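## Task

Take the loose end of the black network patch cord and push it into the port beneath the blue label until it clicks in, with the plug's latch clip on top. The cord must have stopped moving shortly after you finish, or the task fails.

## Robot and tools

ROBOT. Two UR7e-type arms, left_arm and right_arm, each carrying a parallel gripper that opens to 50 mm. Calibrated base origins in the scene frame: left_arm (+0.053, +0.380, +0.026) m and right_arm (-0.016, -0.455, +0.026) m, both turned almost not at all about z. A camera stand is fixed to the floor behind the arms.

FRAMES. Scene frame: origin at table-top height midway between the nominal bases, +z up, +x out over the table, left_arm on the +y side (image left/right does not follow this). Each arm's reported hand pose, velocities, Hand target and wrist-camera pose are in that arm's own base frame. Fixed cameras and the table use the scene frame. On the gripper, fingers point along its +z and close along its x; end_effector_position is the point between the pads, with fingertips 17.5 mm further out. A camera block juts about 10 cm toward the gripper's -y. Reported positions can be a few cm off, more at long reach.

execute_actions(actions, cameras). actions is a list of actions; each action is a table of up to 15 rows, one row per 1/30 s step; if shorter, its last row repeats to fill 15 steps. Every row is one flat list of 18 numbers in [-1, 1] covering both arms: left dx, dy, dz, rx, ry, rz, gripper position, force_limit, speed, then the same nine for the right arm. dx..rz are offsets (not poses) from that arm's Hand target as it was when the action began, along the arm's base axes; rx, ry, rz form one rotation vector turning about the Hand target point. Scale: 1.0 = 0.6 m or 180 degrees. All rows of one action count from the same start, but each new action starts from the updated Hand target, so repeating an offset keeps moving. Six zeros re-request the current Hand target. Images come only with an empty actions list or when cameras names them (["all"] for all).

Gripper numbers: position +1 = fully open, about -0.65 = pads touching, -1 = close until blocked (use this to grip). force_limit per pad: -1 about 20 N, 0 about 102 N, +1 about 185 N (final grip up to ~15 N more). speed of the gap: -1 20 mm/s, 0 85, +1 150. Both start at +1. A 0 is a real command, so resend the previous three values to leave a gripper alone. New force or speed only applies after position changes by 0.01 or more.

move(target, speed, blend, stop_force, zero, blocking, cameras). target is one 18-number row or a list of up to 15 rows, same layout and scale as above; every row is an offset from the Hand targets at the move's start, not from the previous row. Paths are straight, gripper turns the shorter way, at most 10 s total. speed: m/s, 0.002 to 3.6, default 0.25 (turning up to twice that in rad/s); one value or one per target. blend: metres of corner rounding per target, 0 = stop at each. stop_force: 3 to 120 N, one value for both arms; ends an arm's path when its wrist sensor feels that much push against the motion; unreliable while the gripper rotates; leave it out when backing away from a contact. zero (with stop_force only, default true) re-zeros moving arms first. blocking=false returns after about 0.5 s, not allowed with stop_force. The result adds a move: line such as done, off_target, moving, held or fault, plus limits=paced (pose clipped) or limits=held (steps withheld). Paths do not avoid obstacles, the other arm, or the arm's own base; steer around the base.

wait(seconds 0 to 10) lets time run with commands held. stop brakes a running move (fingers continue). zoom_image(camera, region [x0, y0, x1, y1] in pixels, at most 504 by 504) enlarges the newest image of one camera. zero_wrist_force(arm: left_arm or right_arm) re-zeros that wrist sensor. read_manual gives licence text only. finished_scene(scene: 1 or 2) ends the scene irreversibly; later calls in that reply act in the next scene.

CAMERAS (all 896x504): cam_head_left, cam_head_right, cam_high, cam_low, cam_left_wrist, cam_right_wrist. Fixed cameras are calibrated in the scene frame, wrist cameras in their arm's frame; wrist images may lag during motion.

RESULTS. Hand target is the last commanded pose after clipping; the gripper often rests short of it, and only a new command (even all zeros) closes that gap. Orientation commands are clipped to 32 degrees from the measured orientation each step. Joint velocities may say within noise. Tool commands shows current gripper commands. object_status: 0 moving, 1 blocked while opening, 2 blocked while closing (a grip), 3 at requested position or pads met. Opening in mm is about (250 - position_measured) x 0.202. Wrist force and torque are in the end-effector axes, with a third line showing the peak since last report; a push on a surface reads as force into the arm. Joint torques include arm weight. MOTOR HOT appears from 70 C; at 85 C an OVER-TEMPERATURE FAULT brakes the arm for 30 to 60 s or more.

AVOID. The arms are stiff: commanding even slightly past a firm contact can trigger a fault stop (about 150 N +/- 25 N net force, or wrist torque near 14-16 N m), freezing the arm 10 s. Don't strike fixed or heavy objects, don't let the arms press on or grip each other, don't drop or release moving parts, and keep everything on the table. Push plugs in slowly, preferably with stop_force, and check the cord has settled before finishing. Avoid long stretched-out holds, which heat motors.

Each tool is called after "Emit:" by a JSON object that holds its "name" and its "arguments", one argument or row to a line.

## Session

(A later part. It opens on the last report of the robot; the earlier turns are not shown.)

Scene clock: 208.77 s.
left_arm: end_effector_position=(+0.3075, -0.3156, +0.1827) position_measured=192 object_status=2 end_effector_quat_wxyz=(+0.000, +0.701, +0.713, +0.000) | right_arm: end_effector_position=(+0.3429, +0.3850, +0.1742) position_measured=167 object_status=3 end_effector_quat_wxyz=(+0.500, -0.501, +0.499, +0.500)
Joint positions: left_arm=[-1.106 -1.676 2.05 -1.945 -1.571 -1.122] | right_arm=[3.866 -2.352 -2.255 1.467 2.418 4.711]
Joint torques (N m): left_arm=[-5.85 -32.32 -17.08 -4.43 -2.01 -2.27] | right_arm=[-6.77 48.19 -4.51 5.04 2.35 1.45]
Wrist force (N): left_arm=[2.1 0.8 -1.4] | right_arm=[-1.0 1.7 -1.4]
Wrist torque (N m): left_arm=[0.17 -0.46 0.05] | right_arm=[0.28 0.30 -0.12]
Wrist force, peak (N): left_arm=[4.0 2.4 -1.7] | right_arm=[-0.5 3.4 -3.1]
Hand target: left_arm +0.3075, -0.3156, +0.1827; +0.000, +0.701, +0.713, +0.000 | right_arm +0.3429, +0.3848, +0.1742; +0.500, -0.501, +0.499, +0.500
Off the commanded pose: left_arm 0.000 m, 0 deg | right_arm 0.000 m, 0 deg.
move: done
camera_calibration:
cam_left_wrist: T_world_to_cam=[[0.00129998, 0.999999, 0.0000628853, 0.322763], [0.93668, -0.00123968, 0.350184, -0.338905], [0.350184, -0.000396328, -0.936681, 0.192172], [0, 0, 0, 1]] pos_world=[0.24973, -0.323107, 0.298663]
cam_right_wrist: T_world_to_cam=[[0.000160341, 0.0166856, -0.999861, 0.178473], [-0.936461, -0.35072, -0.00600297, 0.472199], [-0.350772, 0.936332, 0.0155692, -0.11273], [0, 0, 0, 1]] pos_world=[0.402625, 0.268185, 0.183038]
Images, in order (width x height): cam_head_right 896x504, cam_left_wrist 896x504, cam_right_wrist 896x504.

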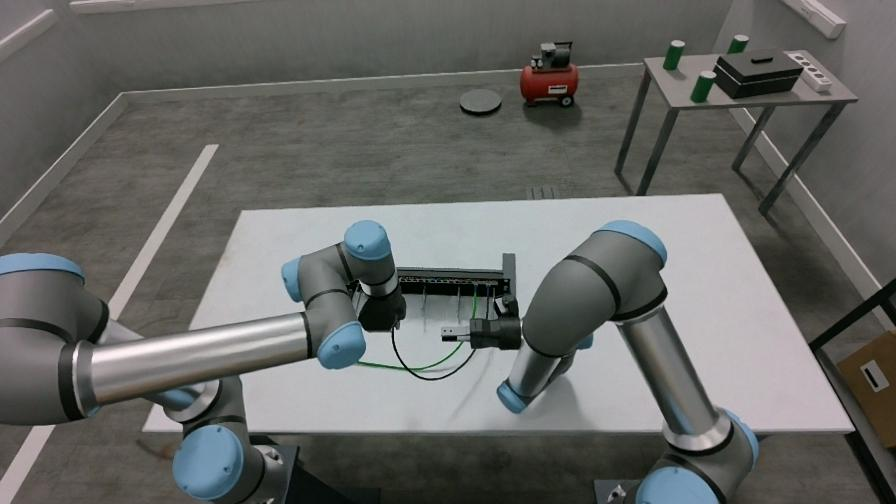

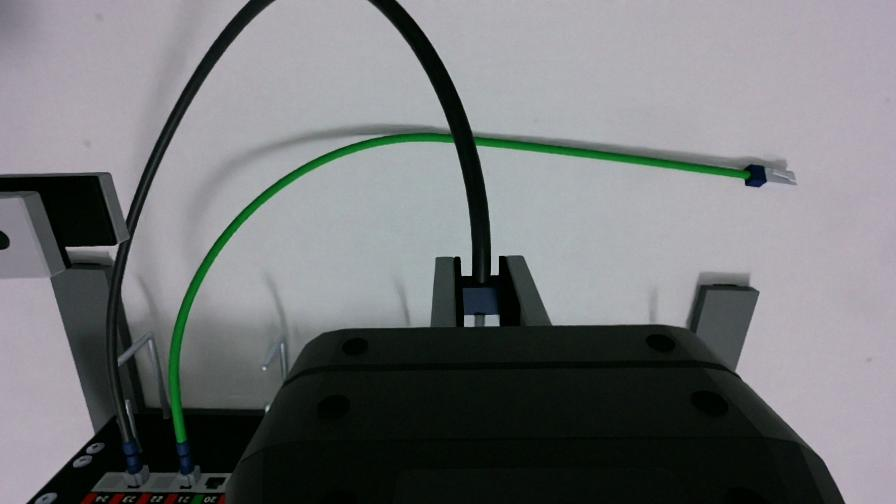

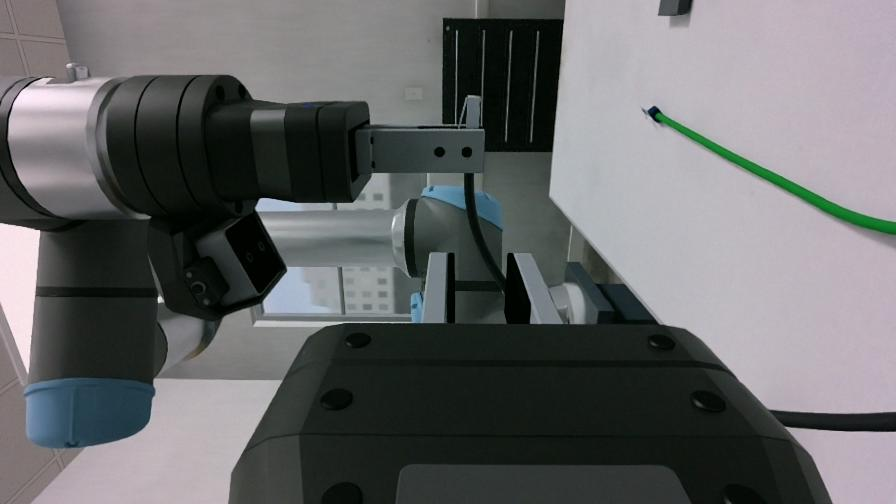

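Emit:
{"name": "move", "arguments": {
  "target": [0.196,-0.099,-0.121,0,0,0,-1,-0.5,-1,0.207,-0.165,-0.05,-0.193,0.029,-0.313,-0.1,-0.85,-0.7],
  "cameras": ["all"],
  "speed": 0.15
}}

Scene clock: 233.77 s.
left_arm: end_effector_position=(+0.4251, -0.3750, +0.1101) position_measured=192 object_status=2 end_effector_quat_wxyz=(+0.000, +0.701, +0.713, +0.000) | right_arm: end_effector_position=(+0.4671, +0.2858, +0.1442) position_measured=167 object_status=3 end_effector_quat_wxyz=(+0.486, -0.309, +0.815, +0.065)
Joint positions: left_arm=[-0.96 -1.296 1.838 -2.112 -1.571 -0.977] | right_arm=[4.148 -1.859 -2.541 0.65 1.139 4.766]
Joint torques (N m): left_arm=[12.96 -24.44 -28.86 -5.53 -0.24 2.67] | right_arm=[7.21 34.4 17.96 0.46 -3.28 1.53]
Wrist force (N): left_arm=[2.0 0.5 -1.6] | right_arm=[-0.2 1.1 -0.5]
Wrist torque (N m): left_arm=[0.16 -0.42 0.00] | right_arm=[0.07 0.22 -0.12]
Wrist force, peak (N): left_arm=[2.6 0.9 -1.5] | right_arm=[-0.9 3.4 -1.3]
Hand target: left_arm +0.4251, -0.3750, +0.1101; +0.000, +0.701, +0.713, +0.000 | right_arm +0.4671, +0.2858, +0.1442; +0.486, -0.309, +0.815, +0.064
Off the commanded pose: left_arm 0.000 m, 0 deg | right_arm 0.000 m, 0 deg.
move: done
camera_calibration:
cam_left_wrist: T_world_to_cam=[[0.00130038, 0.999999, 0.0000630335, 0.382015], [0.93668, -0.00124011, 0.350184, -0.423709], [0.350184, -0.000396329, -0.936681, 0.082964], [0, 0, 0, 1]] pos_world=[0.36733, -0.382507, 0.226063]
cam_right_wrist: T_world_to_cam=[[-0.325325, -0.432746, -0.84077, 0.407638], [-0.794991, 0.606604, -0.00460924, 0.213635], [0.512009, 0.666905, -0.541373, -0.221554], [0, 0, 0, 1]] pos_world=[0.41589, 0.194568, 0.223771]

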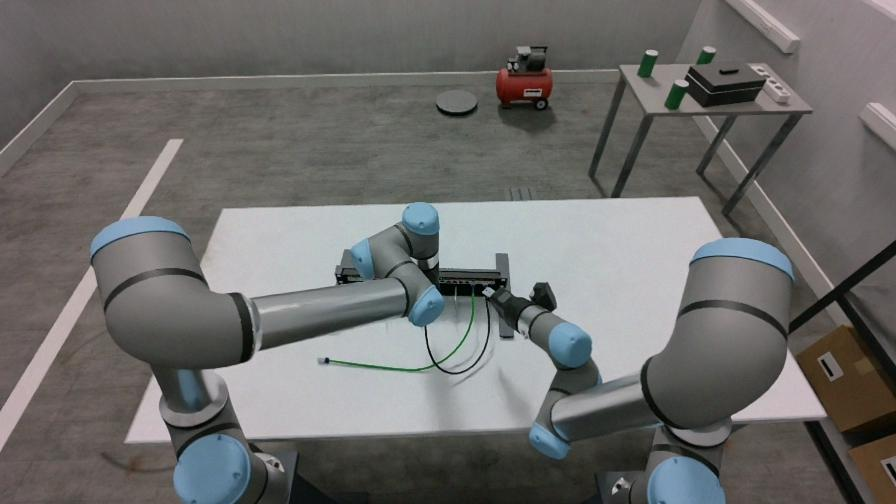

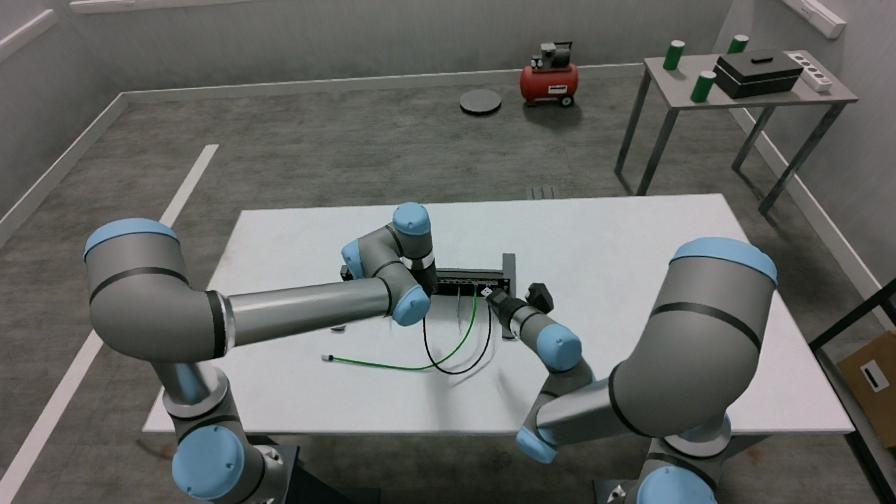

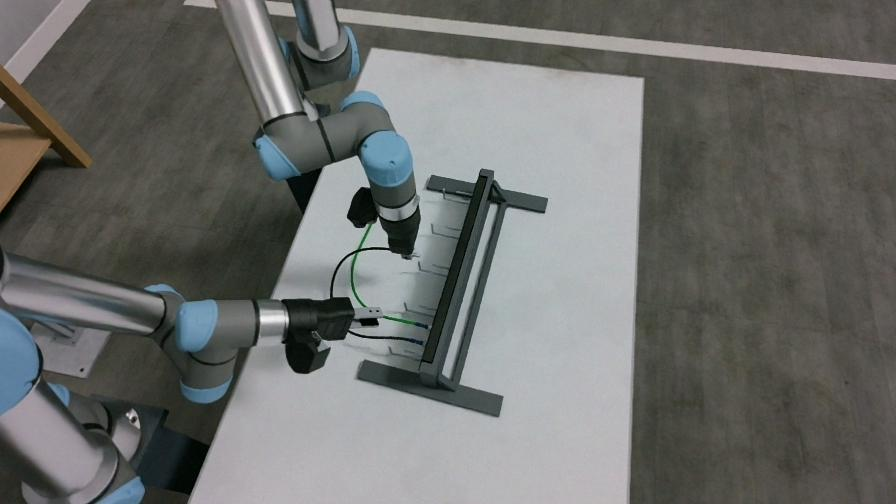

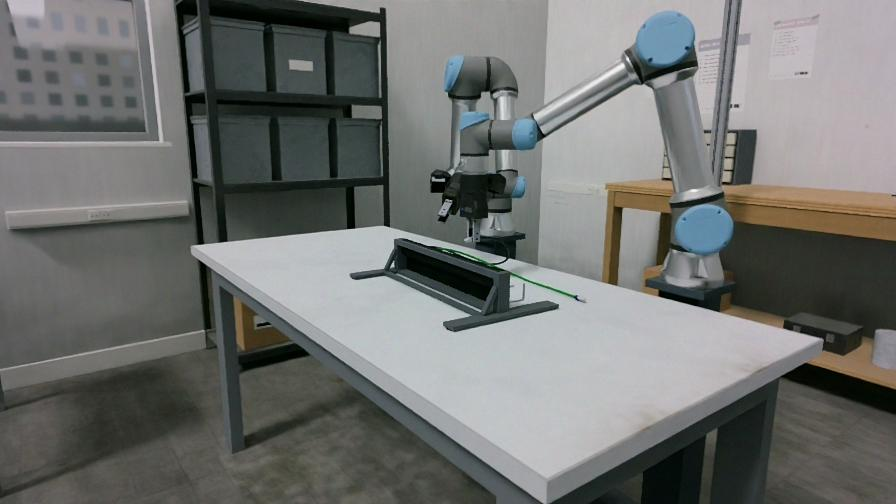

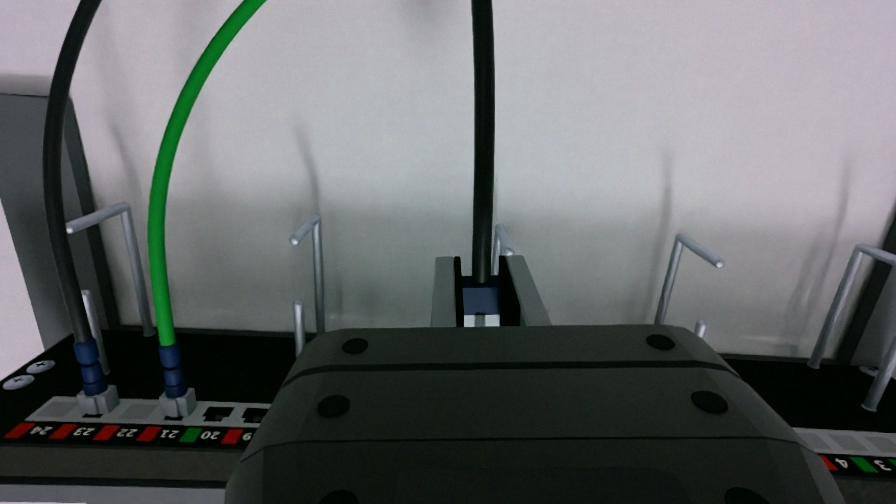

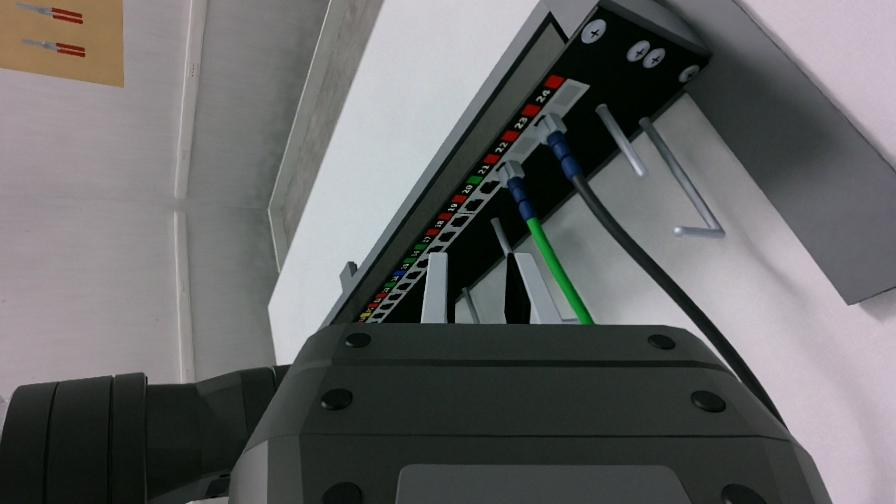

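Emit:
{"name": "move", "arguments": {
  "target": [0.05,-0.0125,-0.034,0,0,-0.0178,-1,-0.5,-1,-0.14,0.09,0,0,0,0,-0.1,-0.85,-0.7],
  "cameras": ["cam_left_wrist","cam_right_wrist"],
  "speed": 0.1
}}

Emit:
{"name": "zoom_image", "arguments": {
  "camera": "cam_right_wrist",
  "region": [250, 0, 600, 250]
}}

Scene clock: 264.33 s.
left_arm: end_effector_position=(+0.4551, -0.3825, +0.0897) position_measured=192 object_status=2 end_effector_quat_wxyz=(+0.000, +0.721, +0.693, +0.000) | right_arm: end_effector_position=(+0.3832, +0.3398, +0.1442) position_measured=167 object_status=3 end_effector_quat_wxyz=(+0.486, -0.309, +0.815, +0.065)
Joint positions: left_arm=[-0.925 -1.211 1.781 -2.14 -1.571 -0.886] | right_arm=[4.495 -1.767 -2.637 0.514 0.866 5.024]
Joint torques (N m): left_arm=[12.1 -28.19 -28.77 -5.61 -1.98 2.63] | right_arm=[6.33 30.38 2.57 0.39 -3.75 1.42]
Wrist force (N): left_arm=[2.1 0.6 -1.5] | right_arm=[-0.6 1.0 -0.8]
Wrist torque (N m): left_arm=[0.17 -0.42 0.03] | right_arm=[0.07 0.28 -0.12]
Wrist force, peak (N): left_arm=[2.6 0.5 -1.8] | right_arm=[-0.5 1.5 -1.2]
Hand target: left_arm +0.4551, -0.3825, +0.0897; +0.000, +0.721, +0.693, +0.000 | right_arm +0.3831, +0.3398, +0.1442; +0.486, -0.309, +0.815, +0.064
Off the commanded pose: left_arm 0.000 m, 0 deg | right_arm 0.000 m, 0 deg.
move: done
camera_calibration:
cam_left_wrist: T_world_to_cam=[[0.0571774, 0.998364, 0.0000993114, 0.36342], [0.935138, -0.0535912, 0.350208, -0.464035], [0.34964, -0.0199311, -0.936672, 0.046111], [0, 0, 0, 1]] pos_world=[0.397035, -0.386774, 0.205663]
cam_right_wrist: T_world_to_cam=[[-0.325459, -0.432744, -0.840719, 0.403745], [-0.794884, 0.606744, -0.00459496, 0.114105], [0.51209, 0.666778, -0.541452, -0.214588], [0, 0, 0, 1]] pos_world=[0.331991, 0.248568, 0.223771]
Images, in order (width x height): cam_left_wrist 896x504, cam_right_wrist 896x504.

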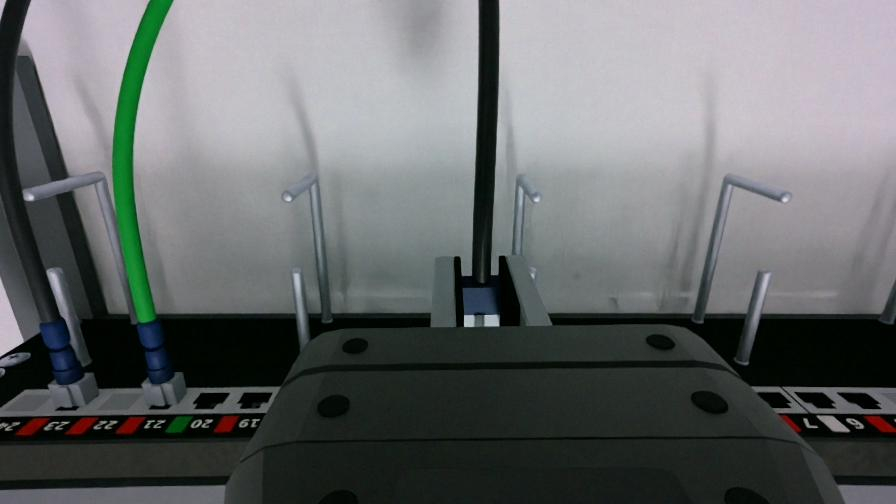

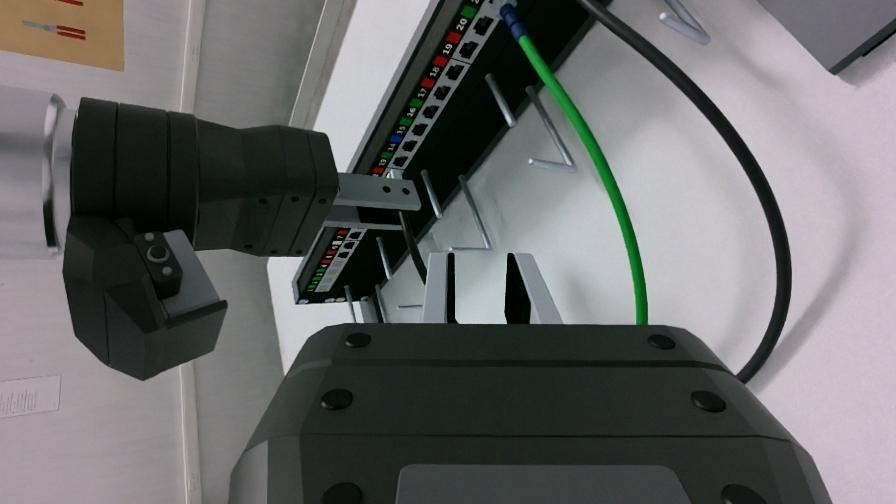

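Scaled by 1.440 from the camera's 896x504 image, which has a finer 1280x720 frame.

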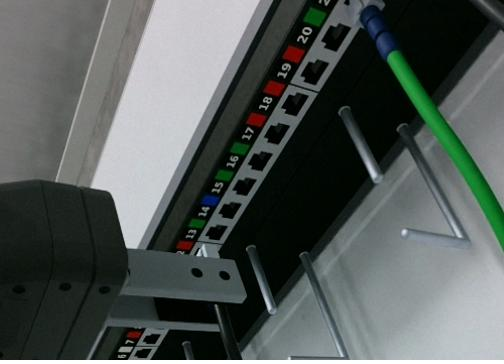

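Emit:
{"name": "zoom_image", "arguments": {
  "camera": "cam_right_wrist",
  "region": [350, 100, 470, 220]
}}

Scaled by 4.200 from the camera's 896x504 image, which has a finer 1280x720 frame.

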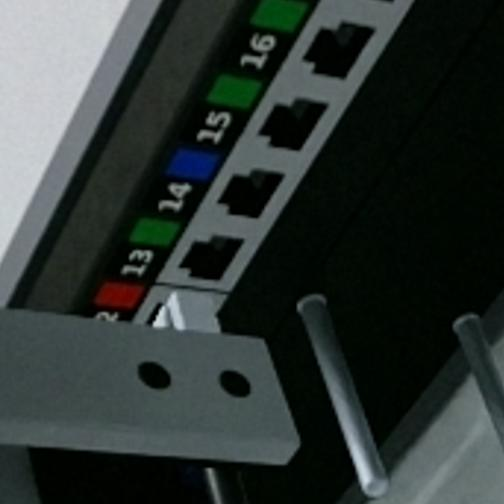

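Emit:
{"name": "move", "arguments": {
  "target": [0,-0.0033,-0.022,0,0,0,-1,-0.5,-1,0.06,0,-0.05,0,0,0,-0.1,-0.85,-0.7],
  "cameras": ["cam_left_wrist","cam_right_wrist"],
  "speed": 0.08
}}

Emit:
{"name": "zoom_image", "arguments": {
  "camera": "cam_right_wrist",
  "region": [320, 80, 480, 240]
}}

Scene clock: 284.30 s.
left_arm: end_effector_position=(+0.4551, -0.3845, +0.0765) position_measured=192 object_status=2 end_effector_quat_wxyz=(+0.000, +0.721, +0.693, +0.000) | right_arm: end_effector_position=(+0.4191, +0.3398, +0.1142) position_measured=167 object_status=3 end_effector_quat_wxyz=(+0.486, -0.309, +0.815, +0.064)
Joint positions: left_arm=[-0.927 -1.191 1.792 -2.171 -1.571 -0.888] | right_arm=[4.374 -1.953 -2.569 0.694 0.958 4.923]
Joint torques (N m): left_arm=[-11.51 -29.32 -12.97 -5.55 -1.74 -2.15] | right_arm=[-7.91 17.9 16.38 7.49 1.62 -1.26]
Wrist force (N): left_arm=[2.1 0.8 -1.5] | right_arm=[-0.2 0.8 -0.8]
Wrist torque (N m): left_arm=[0.20 -0.43 0.02] | right_arm=[0.04 0.21 -0.01]
Wrist force, peak (N): left_arm=[2.3 0.5 -1.8] | right_arm=[-0.6 1.4 -1.2]
Hand target: left_arm +0.4551, -0.3845, +0.0765; +0.000, +0.721, +0.693, +0.000 | right_arm +0.4191, +0.3398, +0.1142; +0.486, -0.309, +0.815, +0.064
Off the commanded pose: left_arm 0.000 m, 0 deg | right_arm 0.000 m, 0 deg.
move: done
camera_calibration:
cam_left_wrist: T_world_to_cam=[[0.057177, 0.998364, 0.0000991645, 0.365418], [0.935138, -0.0535908, 0.350208, -0.459519], [0.34964, -0.0199311, -0.936672, 0.033707], [0, 0, 0, 1]] pos_world=[0.397035, -0.388774, 0.192463]
cam_right_wrist: T_world_to_cam=[[-0.325541, -0.432782, -0.840668, 0.390288], [-0.794798, 0.606856, -0.00463556, 0.142373], [0.512171, 0.666652, -0.541531, -0.249093], [0, 0, 0, 1]] pos_world=[0.367791, 0.248568, 0.193871]
Images, in order (width x height): cam_left_wrist 896x504, cam_right_wrist 896x504.

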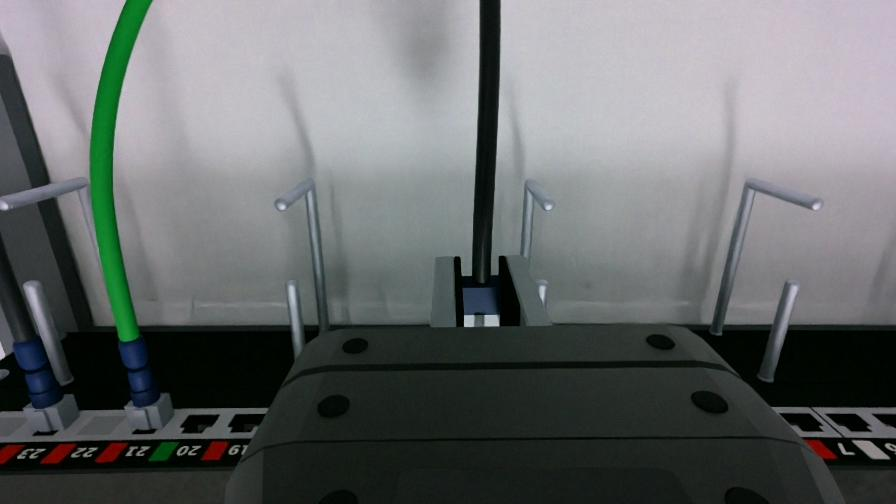

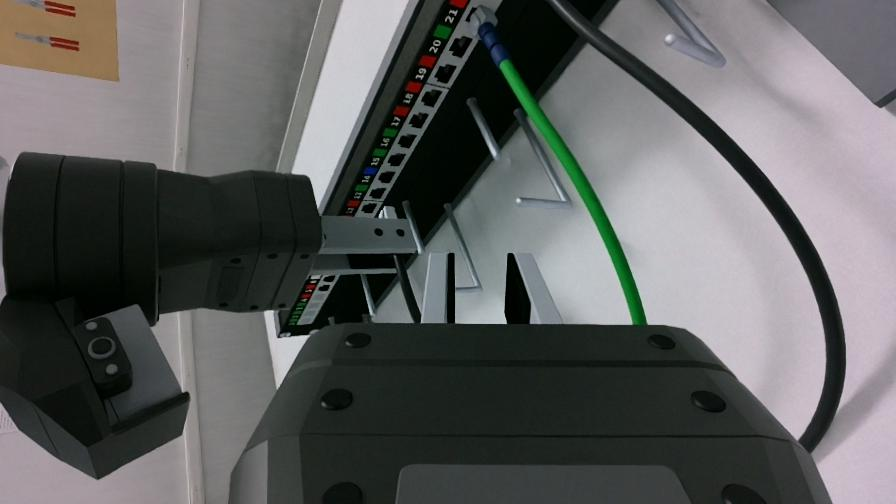

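Scaled by 3.150 from the camera's 896x504 image, which has a finer 1280x720 frame.

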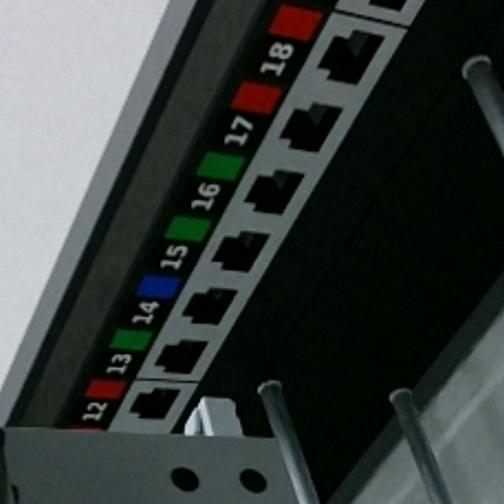

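Emit:
{"name": "move", "arguments": {
  "target": [0.03,-0.0012,-0.0125,0,0,0,-1,-0.5,-1,0,0,0,0,0,0,-0.1,-0.85,-0.7],
  "cameras": ["cam_left_wrist","cam_right_wrist"],
  "speed": 0.05,
  "stop_force": 6
}}

Emit:
{"name": "zoom_image", "arguments": {
  "camera": "cam_right_wrist",
  "region": [330, 120, 450, 240]
}}

Scene clock: 304.20 s.
left_arm: end_effector_position=(+0.4731, -0.3852, +0.0690) position_measured=192 object_status=2 end_effector_quat_wxyz=(+0.000, +0.721, +0.693, +0.000) | right_arm: end_effector_position=(+0.4191, +0.3398, +0.1142) position_measured=167 object_status=3 end_effector_quat_wxyz=(+0.486, -0.309, +0.815, +0.064)
Joint positions: left_arm=[-0.904 -1.152 1.756 -2.174 -1.571 -0.864] | right_arm=[4.373 -1.954 -2.569 0.694 0.958 4.922]
Joint torques (N m): left_arm=[12.04 -30.18 -27.78 -5.48 0.99 2.65] | right_arm=[-7.23 17.57 15.62 7.28 1.33 -1.3]
Wrist force (N): left_arm=[1.9 0.7 -1.7] | right_arm=[-0.2 0.9 -0.6]
Wrist torque (N m): left_arm=[0.18 -0.40 0.01] | right_arm=[0.05 0.21 -0.01]
Wrist force, peak (N): left_arm=[2.8 0.5 -1.7] | right_arm=[-0.6 1.2 -0.8]
Hand target: left_arm +0.4731, -0.3852, +0.0690; +0.000, +0.721, +0.693, +0.000 | right_arm +0.4191, +0.3398, +0.1142; +0.486, -0.309, +0.815, +0.064
Off the commanded pose: left_arm 0.000 m, 0 deg | right_arm 0.000 m, 0 deg.
move: done
camera_calibration:
cam_left_wrist: T_world_to_cam=[[0.057177, 0.998364, 0.0000991645, 0.365088], [0.935138, -0.0535908, 0.350208, -0.473762], [0.34964, -0.0199311, -0.936672, 0.0203745], [0, 0, 0, 1]] pos_world=[0.415035, -0.389474, 0.184963]
cam_right_wrist: T_world_to_cam=[[-0.325499, -0.432726, -0.840713, 0.390216], [-0.794798, 0.606857, -0.00463516, 0.142452], [0.512198, 0.666688, -0.541461, -0.249231], [0, 0, 0, 1]] pos_world=[0.367891, 0.248568, 0.193771]
Images, in order (width x height): cam_left_wrist 896x504, cam_right_wrist 896x504.

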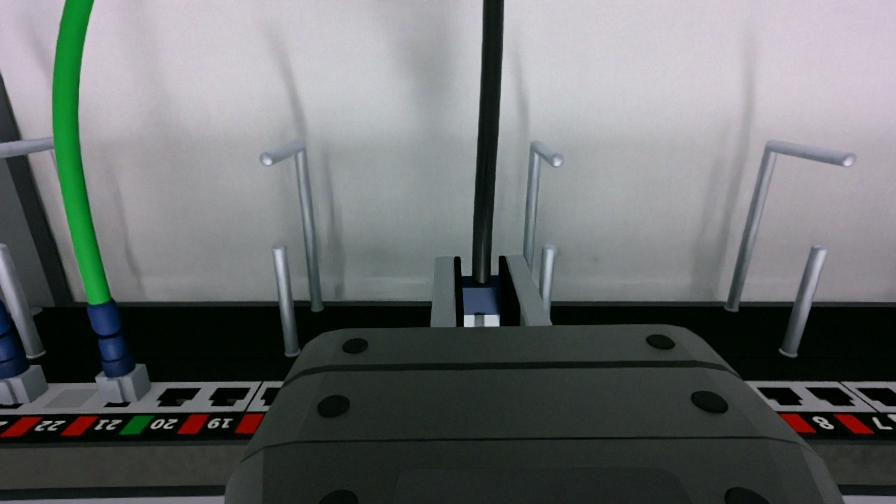

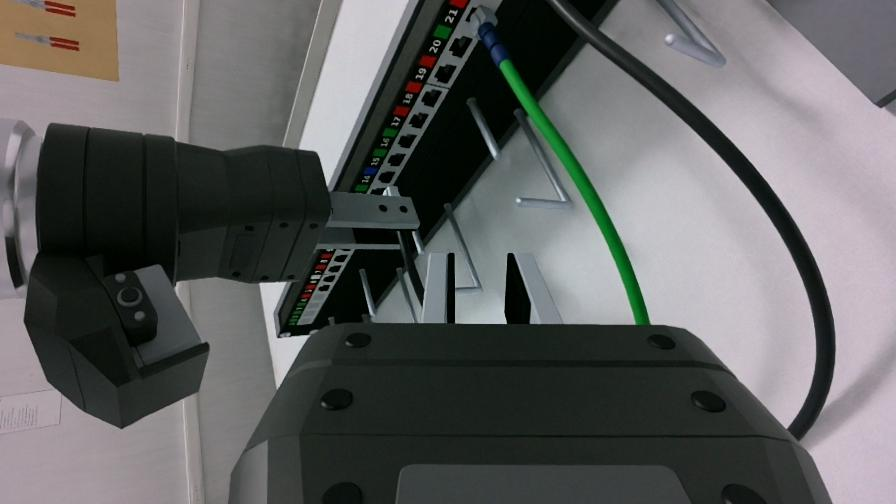

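Scaled by 4.200 from the camera's 896x504 image, which has a finer 1280x720 frame.

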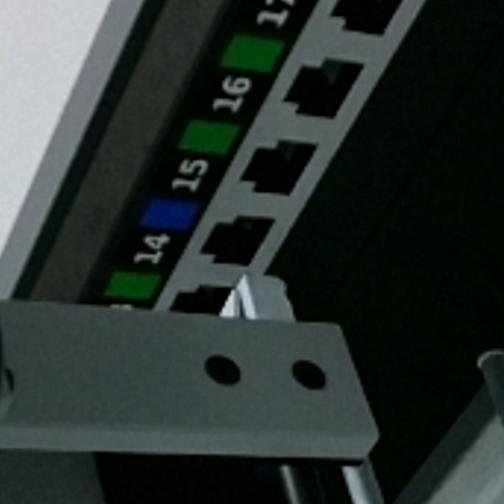

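Emit:
{"name": "move", "arguments": {
  "target": [0.0133,-0.0005,-0.001,0,0,0,-1,-0.5,-1,0,0,0,0,0,0,-0.1,-0.85,-0.7],
  "cameras": ["cam_right_wrist"],
  "speed": 0.02,
  "stop_force": 5
}}

Emit:
{"name": "zoom_image", "arguments": {
  "camera": "cam_right_wrist",
  "region": [350, 130, 430, 210]
}}

Scene clock: 312.97 s.
left_arm: end_effector_position=(+0.4811, -0.3855, +0.0684) position_measured=192 object_status=2 end_effector_quat_wxyz=(+0.000, +0.721, +0.693, +0.000) | right_arm: end_effector_position=(+0.4191, +0.3398, +0.1142) position_measured=167 object_status=3 end_effector_quat_wxyz=(+0.486, -0.309, +0.815, +0.064)
Joint positions: left_arm=[-0.894 -1.138 1.736 -2.169 -1.571 -0.854] | right_arm=[4.373 -1.954 -2.569 0.694 0.958 4.922]
Joint torques (N m): left_arm=[13.11 -31.25 -28.17 -0.34 -0.82 2.84] | right_arm=[-7.24 17.34 15.18 7.29 1.48 -1.19]
Wrist force (N): left_arm=[2.3 0.4 -1.6] | right_arm=[-0.4 0.8 -0.6]
Wrist torque (N m): left_arm=[0.14 -0.47 0.00] | right_arm=[0.05 0.24 -0.01]
Wrist force, peak (N): left_arm=[2.6 0.5 -1.5] | right_arm=[-0.3 1.2 -0.9]
Hand target: left_arm +0.4811, -0.3855, +0.0684; +0.000, +0.721, +0.693, +0.000 | right_arm +0.4191, +0.3398, +0.1142; +0.486, -0.309, +0.815, +0.064
Off the commanded pose: left_arm 0.000 m, 0 deg | right_arm 0.000 m, 0 deg.
move: done
camera_calibration:
cam_right_wrist: T_world_to_cam=[[-0.325499, -0.432726, -0.840713, 0.390216], [-0.794798, 0.606857, -0.00463516, 0.142452], [0.512198, 0.666688, -0.541461, -0.249231], [0, 0, 0, 1]] pos_world=[0.367891, 0.248568, 0.193771]
Images, in order (width x height): cam_right_wrist 896x504.

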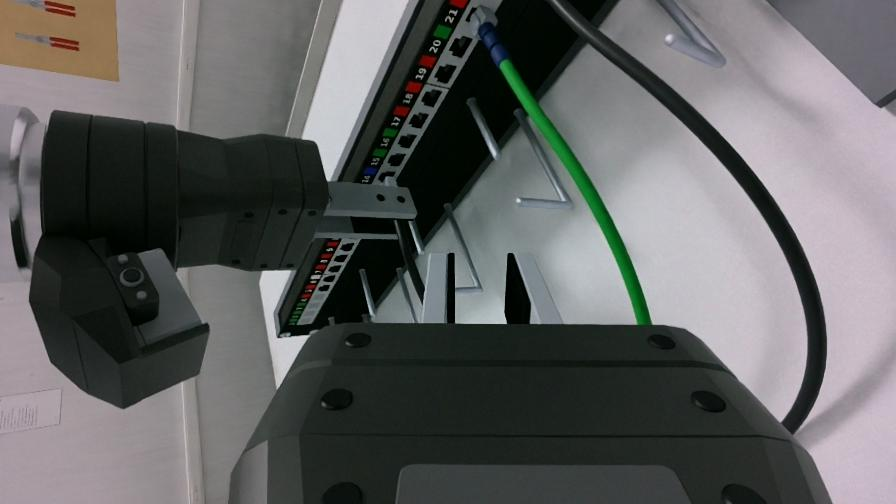

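Scaled by 6.300 from the camera's 896x504 image, which has a finer 1280x720 frame.

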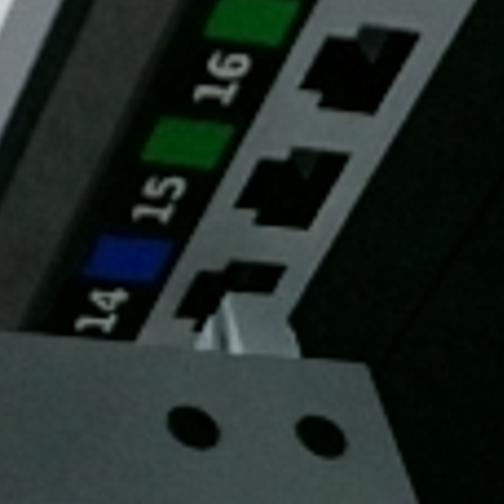

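Emit:
{"name": "move", "arguments": {
  "target": [
    [0,0,-0.002,0,0,0,-1,-0.5,-1,0,0,0,0,0,0,-0.1,-0.85,-0.7],
    [0.0117,-0.0005,-0.002,0,0,0,-1,-0.5,-1,0,0,0,0,0,0,-0.1,-0.85,-0.7]
  ],
  "cameras": ["cam_right_wrist"],
  "speed": 0.008,
  "stop_force": 5
}}

Emit:
{"name": "zoom_image", "arguments": {
  "camera": "cam_right_wrist",
  "region": [350, 130, 430, 210]
}}

Scene clock: 320.13 s.
left_arm: end_effector_position=(+0.4874, -0.3858, +0.0671) position_measured=192 object_status=2 end_effector_quat_wxyz=(+0.000, +0.721, +0.693, +0.000) | right_arm: end_effector_position=(+0.4191, +0.3398, +0.1142) position_measured=167 object_status=3 end_effector_quat_wxyz=(+0.486, -0.309, +0.815, +0.064)
Joint positions: left_arm=[-0.886 -1.126 1.722 -2.166 -1.571 -0.846] | right_arm=[4.373 -1.954 -2.569 0.694 0.958 4.922]
Joint torques (N m): left_arm=[-11.88 -59.16 -14.73 -6.2 0.98 -2.03] | right_arm=[-6.72 17.49 15.03 7.41 1.36 -1.14]
Wrist force (N): left_arm=[3.4 -1.8 -2.0] | right_arm=[-0.4 0.9 -1.1]
Wrist torque (N m): left_arm=[0.05 -0.43 -0.02] | right_arm=[0.06 0.25 -0.01]
Wrist force, peak (N): left_arm=[5.0 -5.2 -1.6] | right_arm=[-0.2 1.1 -1.1]
Hand target: left_arm +0.4874, -0.3858, +0.0671; +0.000, +0.721, +0.693, +0.000 (not the last commanded pose) | right_arm +0.4191, +0.3398, +0.1142; +0.486, -0.309, +0.815, +0.064
Off the commanded pose: left_arm 0.001 m, 0 deg | right_arm 0.000 m, 0 deg.
move: contact (left_arm); path passed 1 of 2 targets
camera_calibration:
cam_right_wrist: T_world_to_cam=[[-0.325499, -0.432726, -0.840713, 0.390216], [-0.794798, 0.606857, -0.00463516, 0.142452], [0.512198, 0.666688, -0.541461, -0.249231], [0, 0, 0, 1]] pos_world=[0.367891, 0.248568, 0.193771]
Images, in order (width x height): cam_right_wrist 896x504.

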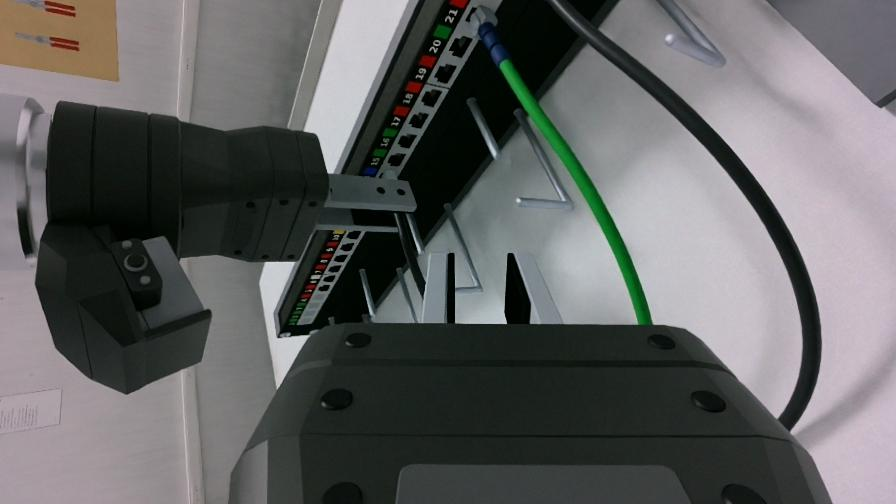

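Scaled by 6.300 from the camera's 896x504 image, which has a finer 1280x720 frame.

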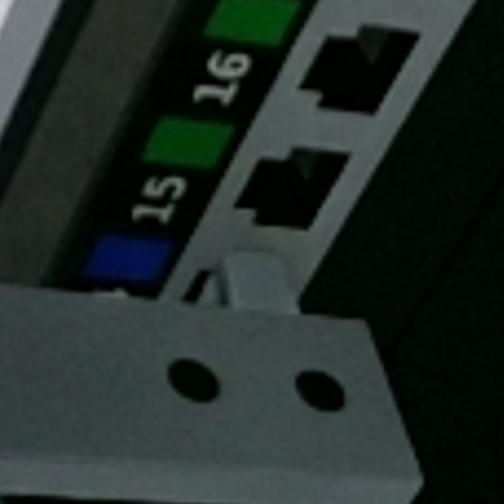

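Emit:
{"name": "move", "arguments": {
  "target": [
    [-0.0025,0.0001,0,0,0,0,-1,-0.5,-1,0,0,0,0,0,0,-0.1,-0.85,-0.7],
    [-0.0025,0.0015,0,0,0,0,-1,-0.5,-1,0,0,0,0,0,0,-0.1,-0.85,-0.7]
  ],
  "speed": 0.01
}}

Emit:
{"name": "move", "arguments": {
  "target": [0.0125,-0.0005,0,0,0,0,-1,-0.5,-1,0,0,0,0,0,0,-0.1,-0.85,-0.7],
  "cameras": ["cam_right_wrist"],
  "speed": 0.006,
  "stop_force": 7
}}

Emit:
{"name": "zoom_image", "arguments": {
  "camera": "cam_right_wrist",
  "region": [350, 130, 430, 210]
}}

Scene clock: 330.97 s.
left_arm: end_effector_position=(+0.4858, -0.3851, +0.0671) position_measured=192 object_status=2 end_effector_quat_wxyz=(+0.000, +0.721, +0.693, +0.000) | right_arm: end_effector_position=(+0.4191, +0.3398, +0.1142) position_measured=167 object_status=3 end_effector_quat_wxyz=(+0.486, -0.309, +0.815, +0.064)
Joint positions: left_arm=[-0.887 -1.13 1.727 -2.167 -1.571 -0.847] | right_arm=[4.373 -1.954 -2.569 0.694 0.958 4.922]
Joint torques (N m): left_arm=[12.39 -59.08 -14.13 -5.66 0.89 2.17] | right_arm=[-7.03 17.76 15.32 7.33 1.31 -1.07]
Wrist force (N): left_arm=[2.1 0.6 -1.8] | right_arm=[-0.4 1.0 -0.9]
Wrist torque (N m): left_arm=[0.17 -0.44 0.00] | right_arm=[0.07 0.24 -0.01]
Wrist force, peak (N): left_arm=[3.8 -1.6 -1.9] | right_arm=[-0.2 1.1 -1.0]
Hand target: left_arm +0.4859, -0.3849, +0.0671; +0.000, +0.721, +0.693, +0.000 | right_arm +0.4191, +0.3398, +0.1142; +0.486, -0.309, +0.815, +0.064
Off the commanded pose: left_arm 0.000 m, 0 deg | right_arm 0.000 m, 0 deg.
move: done

Scene clock: 332.80 s.
left_arm: end_effector_position=(+0.4887, -0.3849, +0.0671) position_measured=192 object_status=2 end_effector_quat_wxyz=(+0.000, +0.721, +0.693, +0.000) | right_arm: end_effector_position=(+0.4191, +0.3398, +0.1142) position_measured=167 object_status=3 end_effector_quat_wxyz=(+0.486, -0.309, +0.815, +0.064)
Joint positions: left_arm=[-0.883 -1.125 1.72 -2.165 -1.571 -0.844] | right_arm=[4.373 -1.954 -2.569 0.694 0.958 4.922]
Joint torques (N m): left_arm=[-12.68 -59.49 -16.34 -6.93 1.12 -1.99] | right_arm=[-6.96 17.48 14.39 7.41 1.4 -1.16]
Wrist force (N): left_arm=[5.5 -3.1 -2.1] | right_arm=[-0.4 0.9 -0.8]
Wrist torque (N m): left_arm=[0.06 -0.43 -0.07] | right_arm=[0.06 0.24 -0.01]
Wrist force, peak (N): left_arm=[7.2 -7.3 -1.4] | right_arm=[-0.2 1.1 -1.2]
Hand target: left_arm +0.4887, -0.3849, +0.0671; +0.000, +0.721, +0.693, +0.000 (not the last commanded pose) | right_arm +0.4191, +0.3398, +0.1142; +0.486, -0.309, +0.815, +0.064
Off the commanded pose: left_arm 0.005 m, 0 deg | right_arm 0.000 m, 0 deg.
move: contact (left_arm)
camera_calibration:
cam_right_wrist: T_world_to_cam=[[-0.325499, -0.432726, -0.840713, 0.390216], [-0.794798, 0.606857, -0.00463516, 0.142452], [0.512198, 0.666688, -0.541461, -0.249231], [0, 0, 0, 1]] pos_world=[0.367891, 0.248568, 0.193771]
Images, in order (width x height): cam_right_wrist 896x504.

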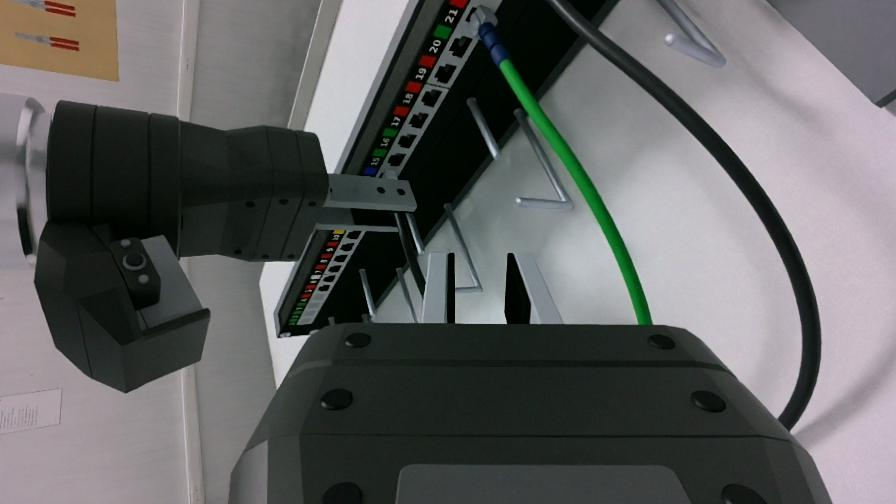

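Scaled by 6.300 from the camera's 896x504 image, which has a finer 1280x720 frame.

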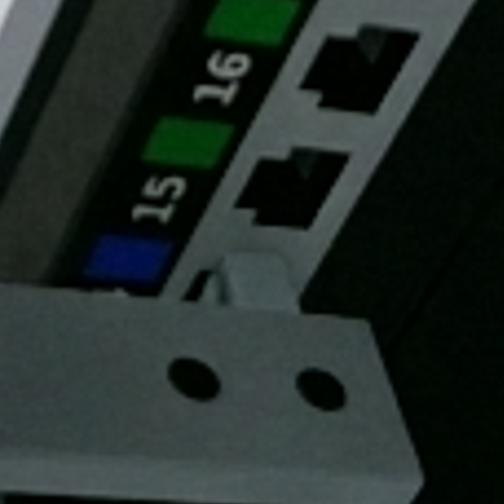

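Emit:
{"name": "move", "arguments": {
  "target": [
    [-0.0025,0.0001,0,0,0,0,-1,-0.5,-1,0,0,0,0,0,0,-0.1,-0.85,-0.7],
    [-0.0025,0.0018,0,0,0,0,-1,-0.5,-1,0,0,0,0,0,0,-0.1,-0.85,-0.7]
  ],
  "speed": 0.01
}}

Emit:
{"name": "move", "arguments": {
  "target": [0.015,-0.0006,0,0,0,0,-1,-0.5,-1,0,0,0,0,0,0,-0.1,-0.85,-0.7],
  "cameras": ["cam_right_wrist"],
  "speed": 0.006,
  "stop_force": 8
}}

Emit:
{"name": "zoom_image", "arguments": {
  "camera": "cam_right_wrist",
  "region": [350, 130, 430, 210]
}}

Scene clock: 339.27 s.
left_arm: end_effector_position=(+0.4872, -0.3841, +0.0671) position_measured=192 object_status=2 end_effector_quat_wxyz=(+0.000, +0.721, +0.693, +0.000) | right_arm: end_effector_position=(+0.4191, +0.3398, +0.1142) position_measured=167 object_status=3 end_effector_quat_wxyz=(+0.486, -0.309, +0.815, +0.064)
Joint positions: left_arm=[-0.884 -1.129 1.725 -2.167 -1.571 -0.845] | right_arm=[4.373 -1.954 -2.569 0.694 0.958 4.922]
Joint torques (N m): left_arm=[12.07 -58.69 -14.12 -5.65 0.85 2.34] | right_arm=[-7.08 18.01 14.84 7.4 1.42 -1.08]
Wrist force (N): left_arm=[2.3 0.7 -1.5] | right_arm=[-0.4 0.8 -0.9]
Wrist torque (N m): left_arm=[0.19 -0.47 0.00] | right_arm=[0.04 0.23 -0.02]
Wrist force, peak (N): left_arm=[5.9 -3.1 -2.2] | right_arm=[-0.3 1.0 -1.0]
Hand target: left_arm +0.4872, -0.3839, +0.0671; +0.000, +0.721, +0.693, +0.000 | right_arm +0.4191, +0.3398, +0.1142; +0.486, -0.309, +0.815, +0.064
Off the commanded pose: left_arm 0.000 m, 0 deg | right_arm 0.000 m, 0 deg.
move: done

Scene clock: 341.10 s.
left_arm: end_effector_position=(+0.4902, -0.3840, +0.0671) position_measured=192 object_status=2 end_effector_quat_wxyz=(+0.000, +0.721, +0.693, +0.000) | right_arm: end_effector_position=(+0.4191, +0.3398, +0.1142) position_measured=167 object_status=3 end_effector_quat_wxyz=(+0.486, -0.309, +0.815, +0.064)
Joint positions: left_arm=[-0.88 -1.124 1.718 -2.164 -1.571 -0.841] | right_arm=[4.373 -1.954 -2.569 0.694 0.958 4.922]
Joint torques (N m): left_arm=[-11.86 -59.08 -15.82 -7.32 1.03 -2.14] | right_arm=[-7.34 18.05 14.19 7.39 1.22 -1.08]
Wrist force (N): left_arm=[6.5 -4.4 -1.6] | right_arm=[-0.1 1.0 -0.8]
Wrist torque (N m): left_arm=[0.04 -0.44 -0.08] | right_arm=[0.07 0.19 -0.02]
Wrist force, peak (N): left_arm=[8.4 -8.4 -1.7] | right_arm=[-0.4 1.2 -0.9]
Hand target: left_arm +0.4902, -0.3840, +0.0671; +0.000, +0.721, +0.693, +0.000 (not the last commanded pose) | right_arm +0.4191, +0.3398, +0.1142; +0.486, -0.309, +0.815, +0.064
Off the commanded pose: left_arm 0.006 m, 0 deg | right_arm 0.000 m, 0 deg.
move: contact (left_arm)
camera_calibration:
cam_right_wrist: T_world_to_cam=[[-0.325499, -0.432726, -0.840713, 0.390216], [-0.794798, 0.606857, -0.00463516, 0.142452], [0.512198, 0.666688, -0.541461, -0.249231], [0, 0, 0, 1]] pos_world=[0.367891, 0.248568, 0.193771]
Images, in order (width x height): cam_right_wrist 896x504.

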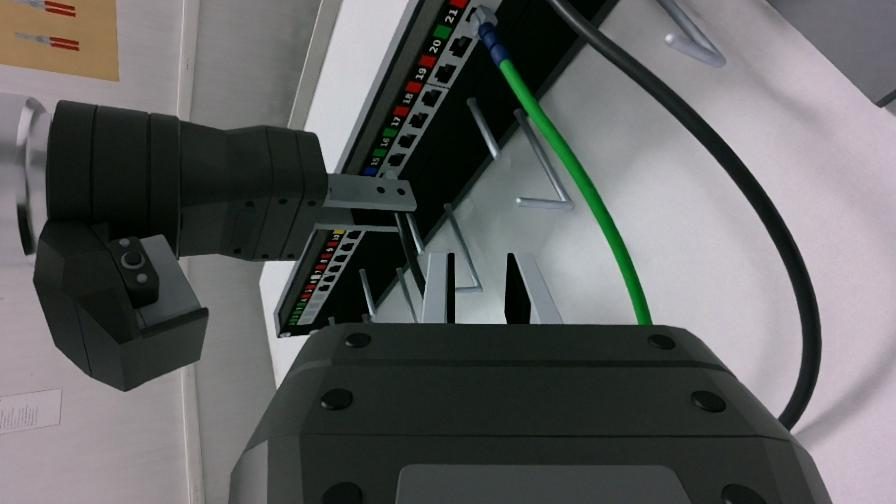

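Scaled by 6.300 from the camera's 896x504 image, which has a finer 1280x720 frame.

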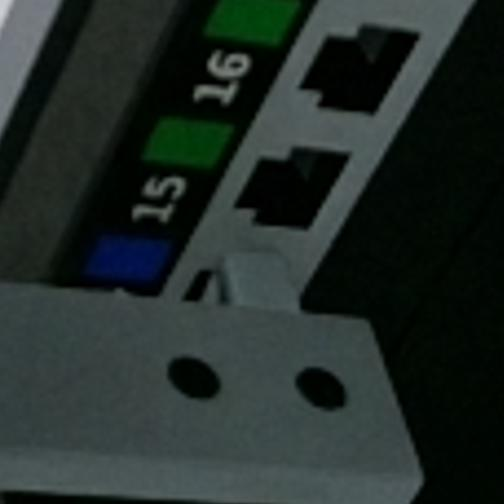

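Emit:
{"name": "move", "arguments": {
  "target": [
    [-0.0017,0.0001,0,0,0,0,-1,-0.5,-1,0,0,0,0,0,0,-0.1,-0.85,-0.7],
    [-0.0017,0.0018,0,0,0,0,-1,-0.5,-1,0,0,0,0,0,0,-0.1,-0.85,-0.7]
  ],
  "speed": 0.01
}}

Emit:
{"name": "move", "arguments": {
  "target": [0.017,-0.0006,0,0,0,0,-1,-0.5,-1,0,0,0,0,0,0,-0.1,-0.85,-0.7],
  "cameras": ["cam_right_wrist"],
  "speed": 0.006,
  "stop_force": 10
}}

Emit:
{"name": "zoom_image", "arguments": {
  "camera": "cam_right_wrist",
  "region": [350, 130, 430, 210]
}}

Scene clock: 347.70 s.
left_arm: end_effector_position=(+0.4891, -0.3831, +0.0671) position_measured=192 object_status=2 end_effector_quat_wxyz=(+0.000, +0.721, +0.693, +0.000) | right_arm: end_effector_position=(+0.4191, +0.3398, +0.1142) position_measured=167 object_status=3 end_effector_quat_wxyz=(+0.486, -0.309, +0.815, +0.064)
Joint positions: left_arm=[-0.881 -1.127 1.722 -2.166 -1.571 -0.841] | right_arm=[4.373 -1.954 -2.569 0.694 0.958 4.922]
Joint torques (N m): left_arm=[11.58 -58.22 -13.17 -5.49 0.88 2.33] | right_arm=[-7.04 17.96 13.95 7.33 1.3 -1.09]
Wrist force (N): left_arm=[2.0 0.6 -1.4] | right_arm=[-0.1 0.9 -0.9]
Wrist torque (N m): left_arm=[0.16 -0.43 0.00] | right_arm=[0.06 0.20 -0.02]
Wrist force, peak (N): left_arm=[7.0 -4.6 -1.9] | right_arm=[-0.4 1.1 -1.0]
Hand target: left_arm +0.4891, -0.3829, +0.0671; +0.000, +0.721, +0.693, +0.000 | right_arm +0.4191, +0.3398, +0.1142; +0.486, -0.309, +0.815, +0.064
Off the commanded pose: left_arm 0.000 m, 0 deg | right_arm 0.000 m, 0 deg.
move: done

Scene clock: 349.33 s.
left_arm: end_effector_position=(+0.4909, -0.3829, +0.0671) position_measured=192 object_status=2 end_effector_quat_wxyz=(+0.000, +0.721, +0.693, +0.000) | right_arm: end_effector_position=(+0.4191, +0.3398, +0.1142) position_measured=167 object_status=3 end_effector_quat_wxyz=(+0.486, -0.309, +0.815, +0.064)
Joint positions: left_arm=[-0.878 -1.124 1.718 -2.164 -1.571 -0.839] | right_arm=[4.373 -1.954 -2.569 0.694 0.958 4.922]
Joint torques (N m): left_arm=[-8.98 -58.8 -16.14 -7.47 1.28 -2.18] | right_arm=[-6.86 18.22 14.29 7.4 1.25 -1.05]
Wrist force (N): left_arm=[4.1 -8.6 -2.1] | right_arm=[-0.4 0.9 -0.7]
Wrist torque (N m): left_arm=[-0.08 -0.42 -0.01] | right_arm=[0.06 0.24 -0.01]
Wrist force, peak (N): left_arm=[4.1 -12.9 -1.9] | right_arm=[-0.2 1.1 -0.9]
Hand target: left_arm +0.4909, -0.3829, +0.0671; +0.000, +0.721, +0.693, +0.000 (not the last commanded pose) | right_arm +0.4191, +0.3398, +0.1142; +0.486, -0.309, +0.815, +0.064
Off the commanded pose: left_arm 0.008 m, 0 deg | right_arm 0.000 m, 0 deg.
move: contact (left_arm)
camera_calibration:
cam_right_wrist: T_world_to_cam=[[-0.325499, -0.432726, -0.840713, 0.390216], [-0.794798, 0.606857, -0.00463516, 0.142452], [0.512198, 0.666688, -0.541461, -0.249231], [0, 0, 0, 1]] pos_world=[0.367891, 0.248568, 0.193771]
Images, in order (width x height): cam_right_wrist 896x504.

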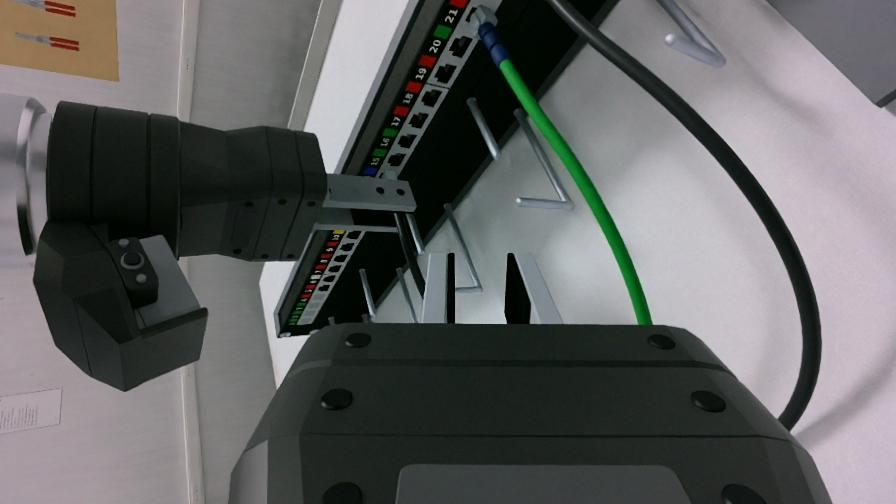

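Scaled by 6.300 from the camera's 896x504 image, which has a finer 1280x720 frame.

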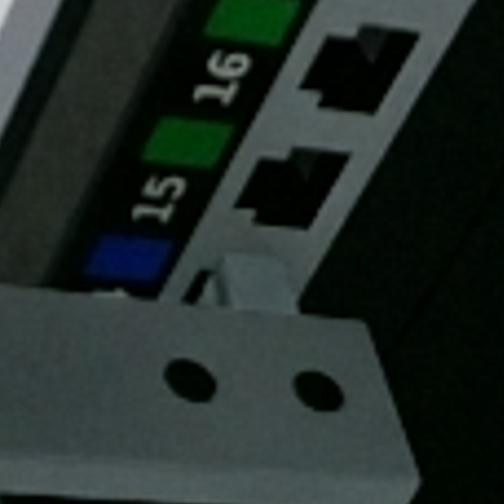

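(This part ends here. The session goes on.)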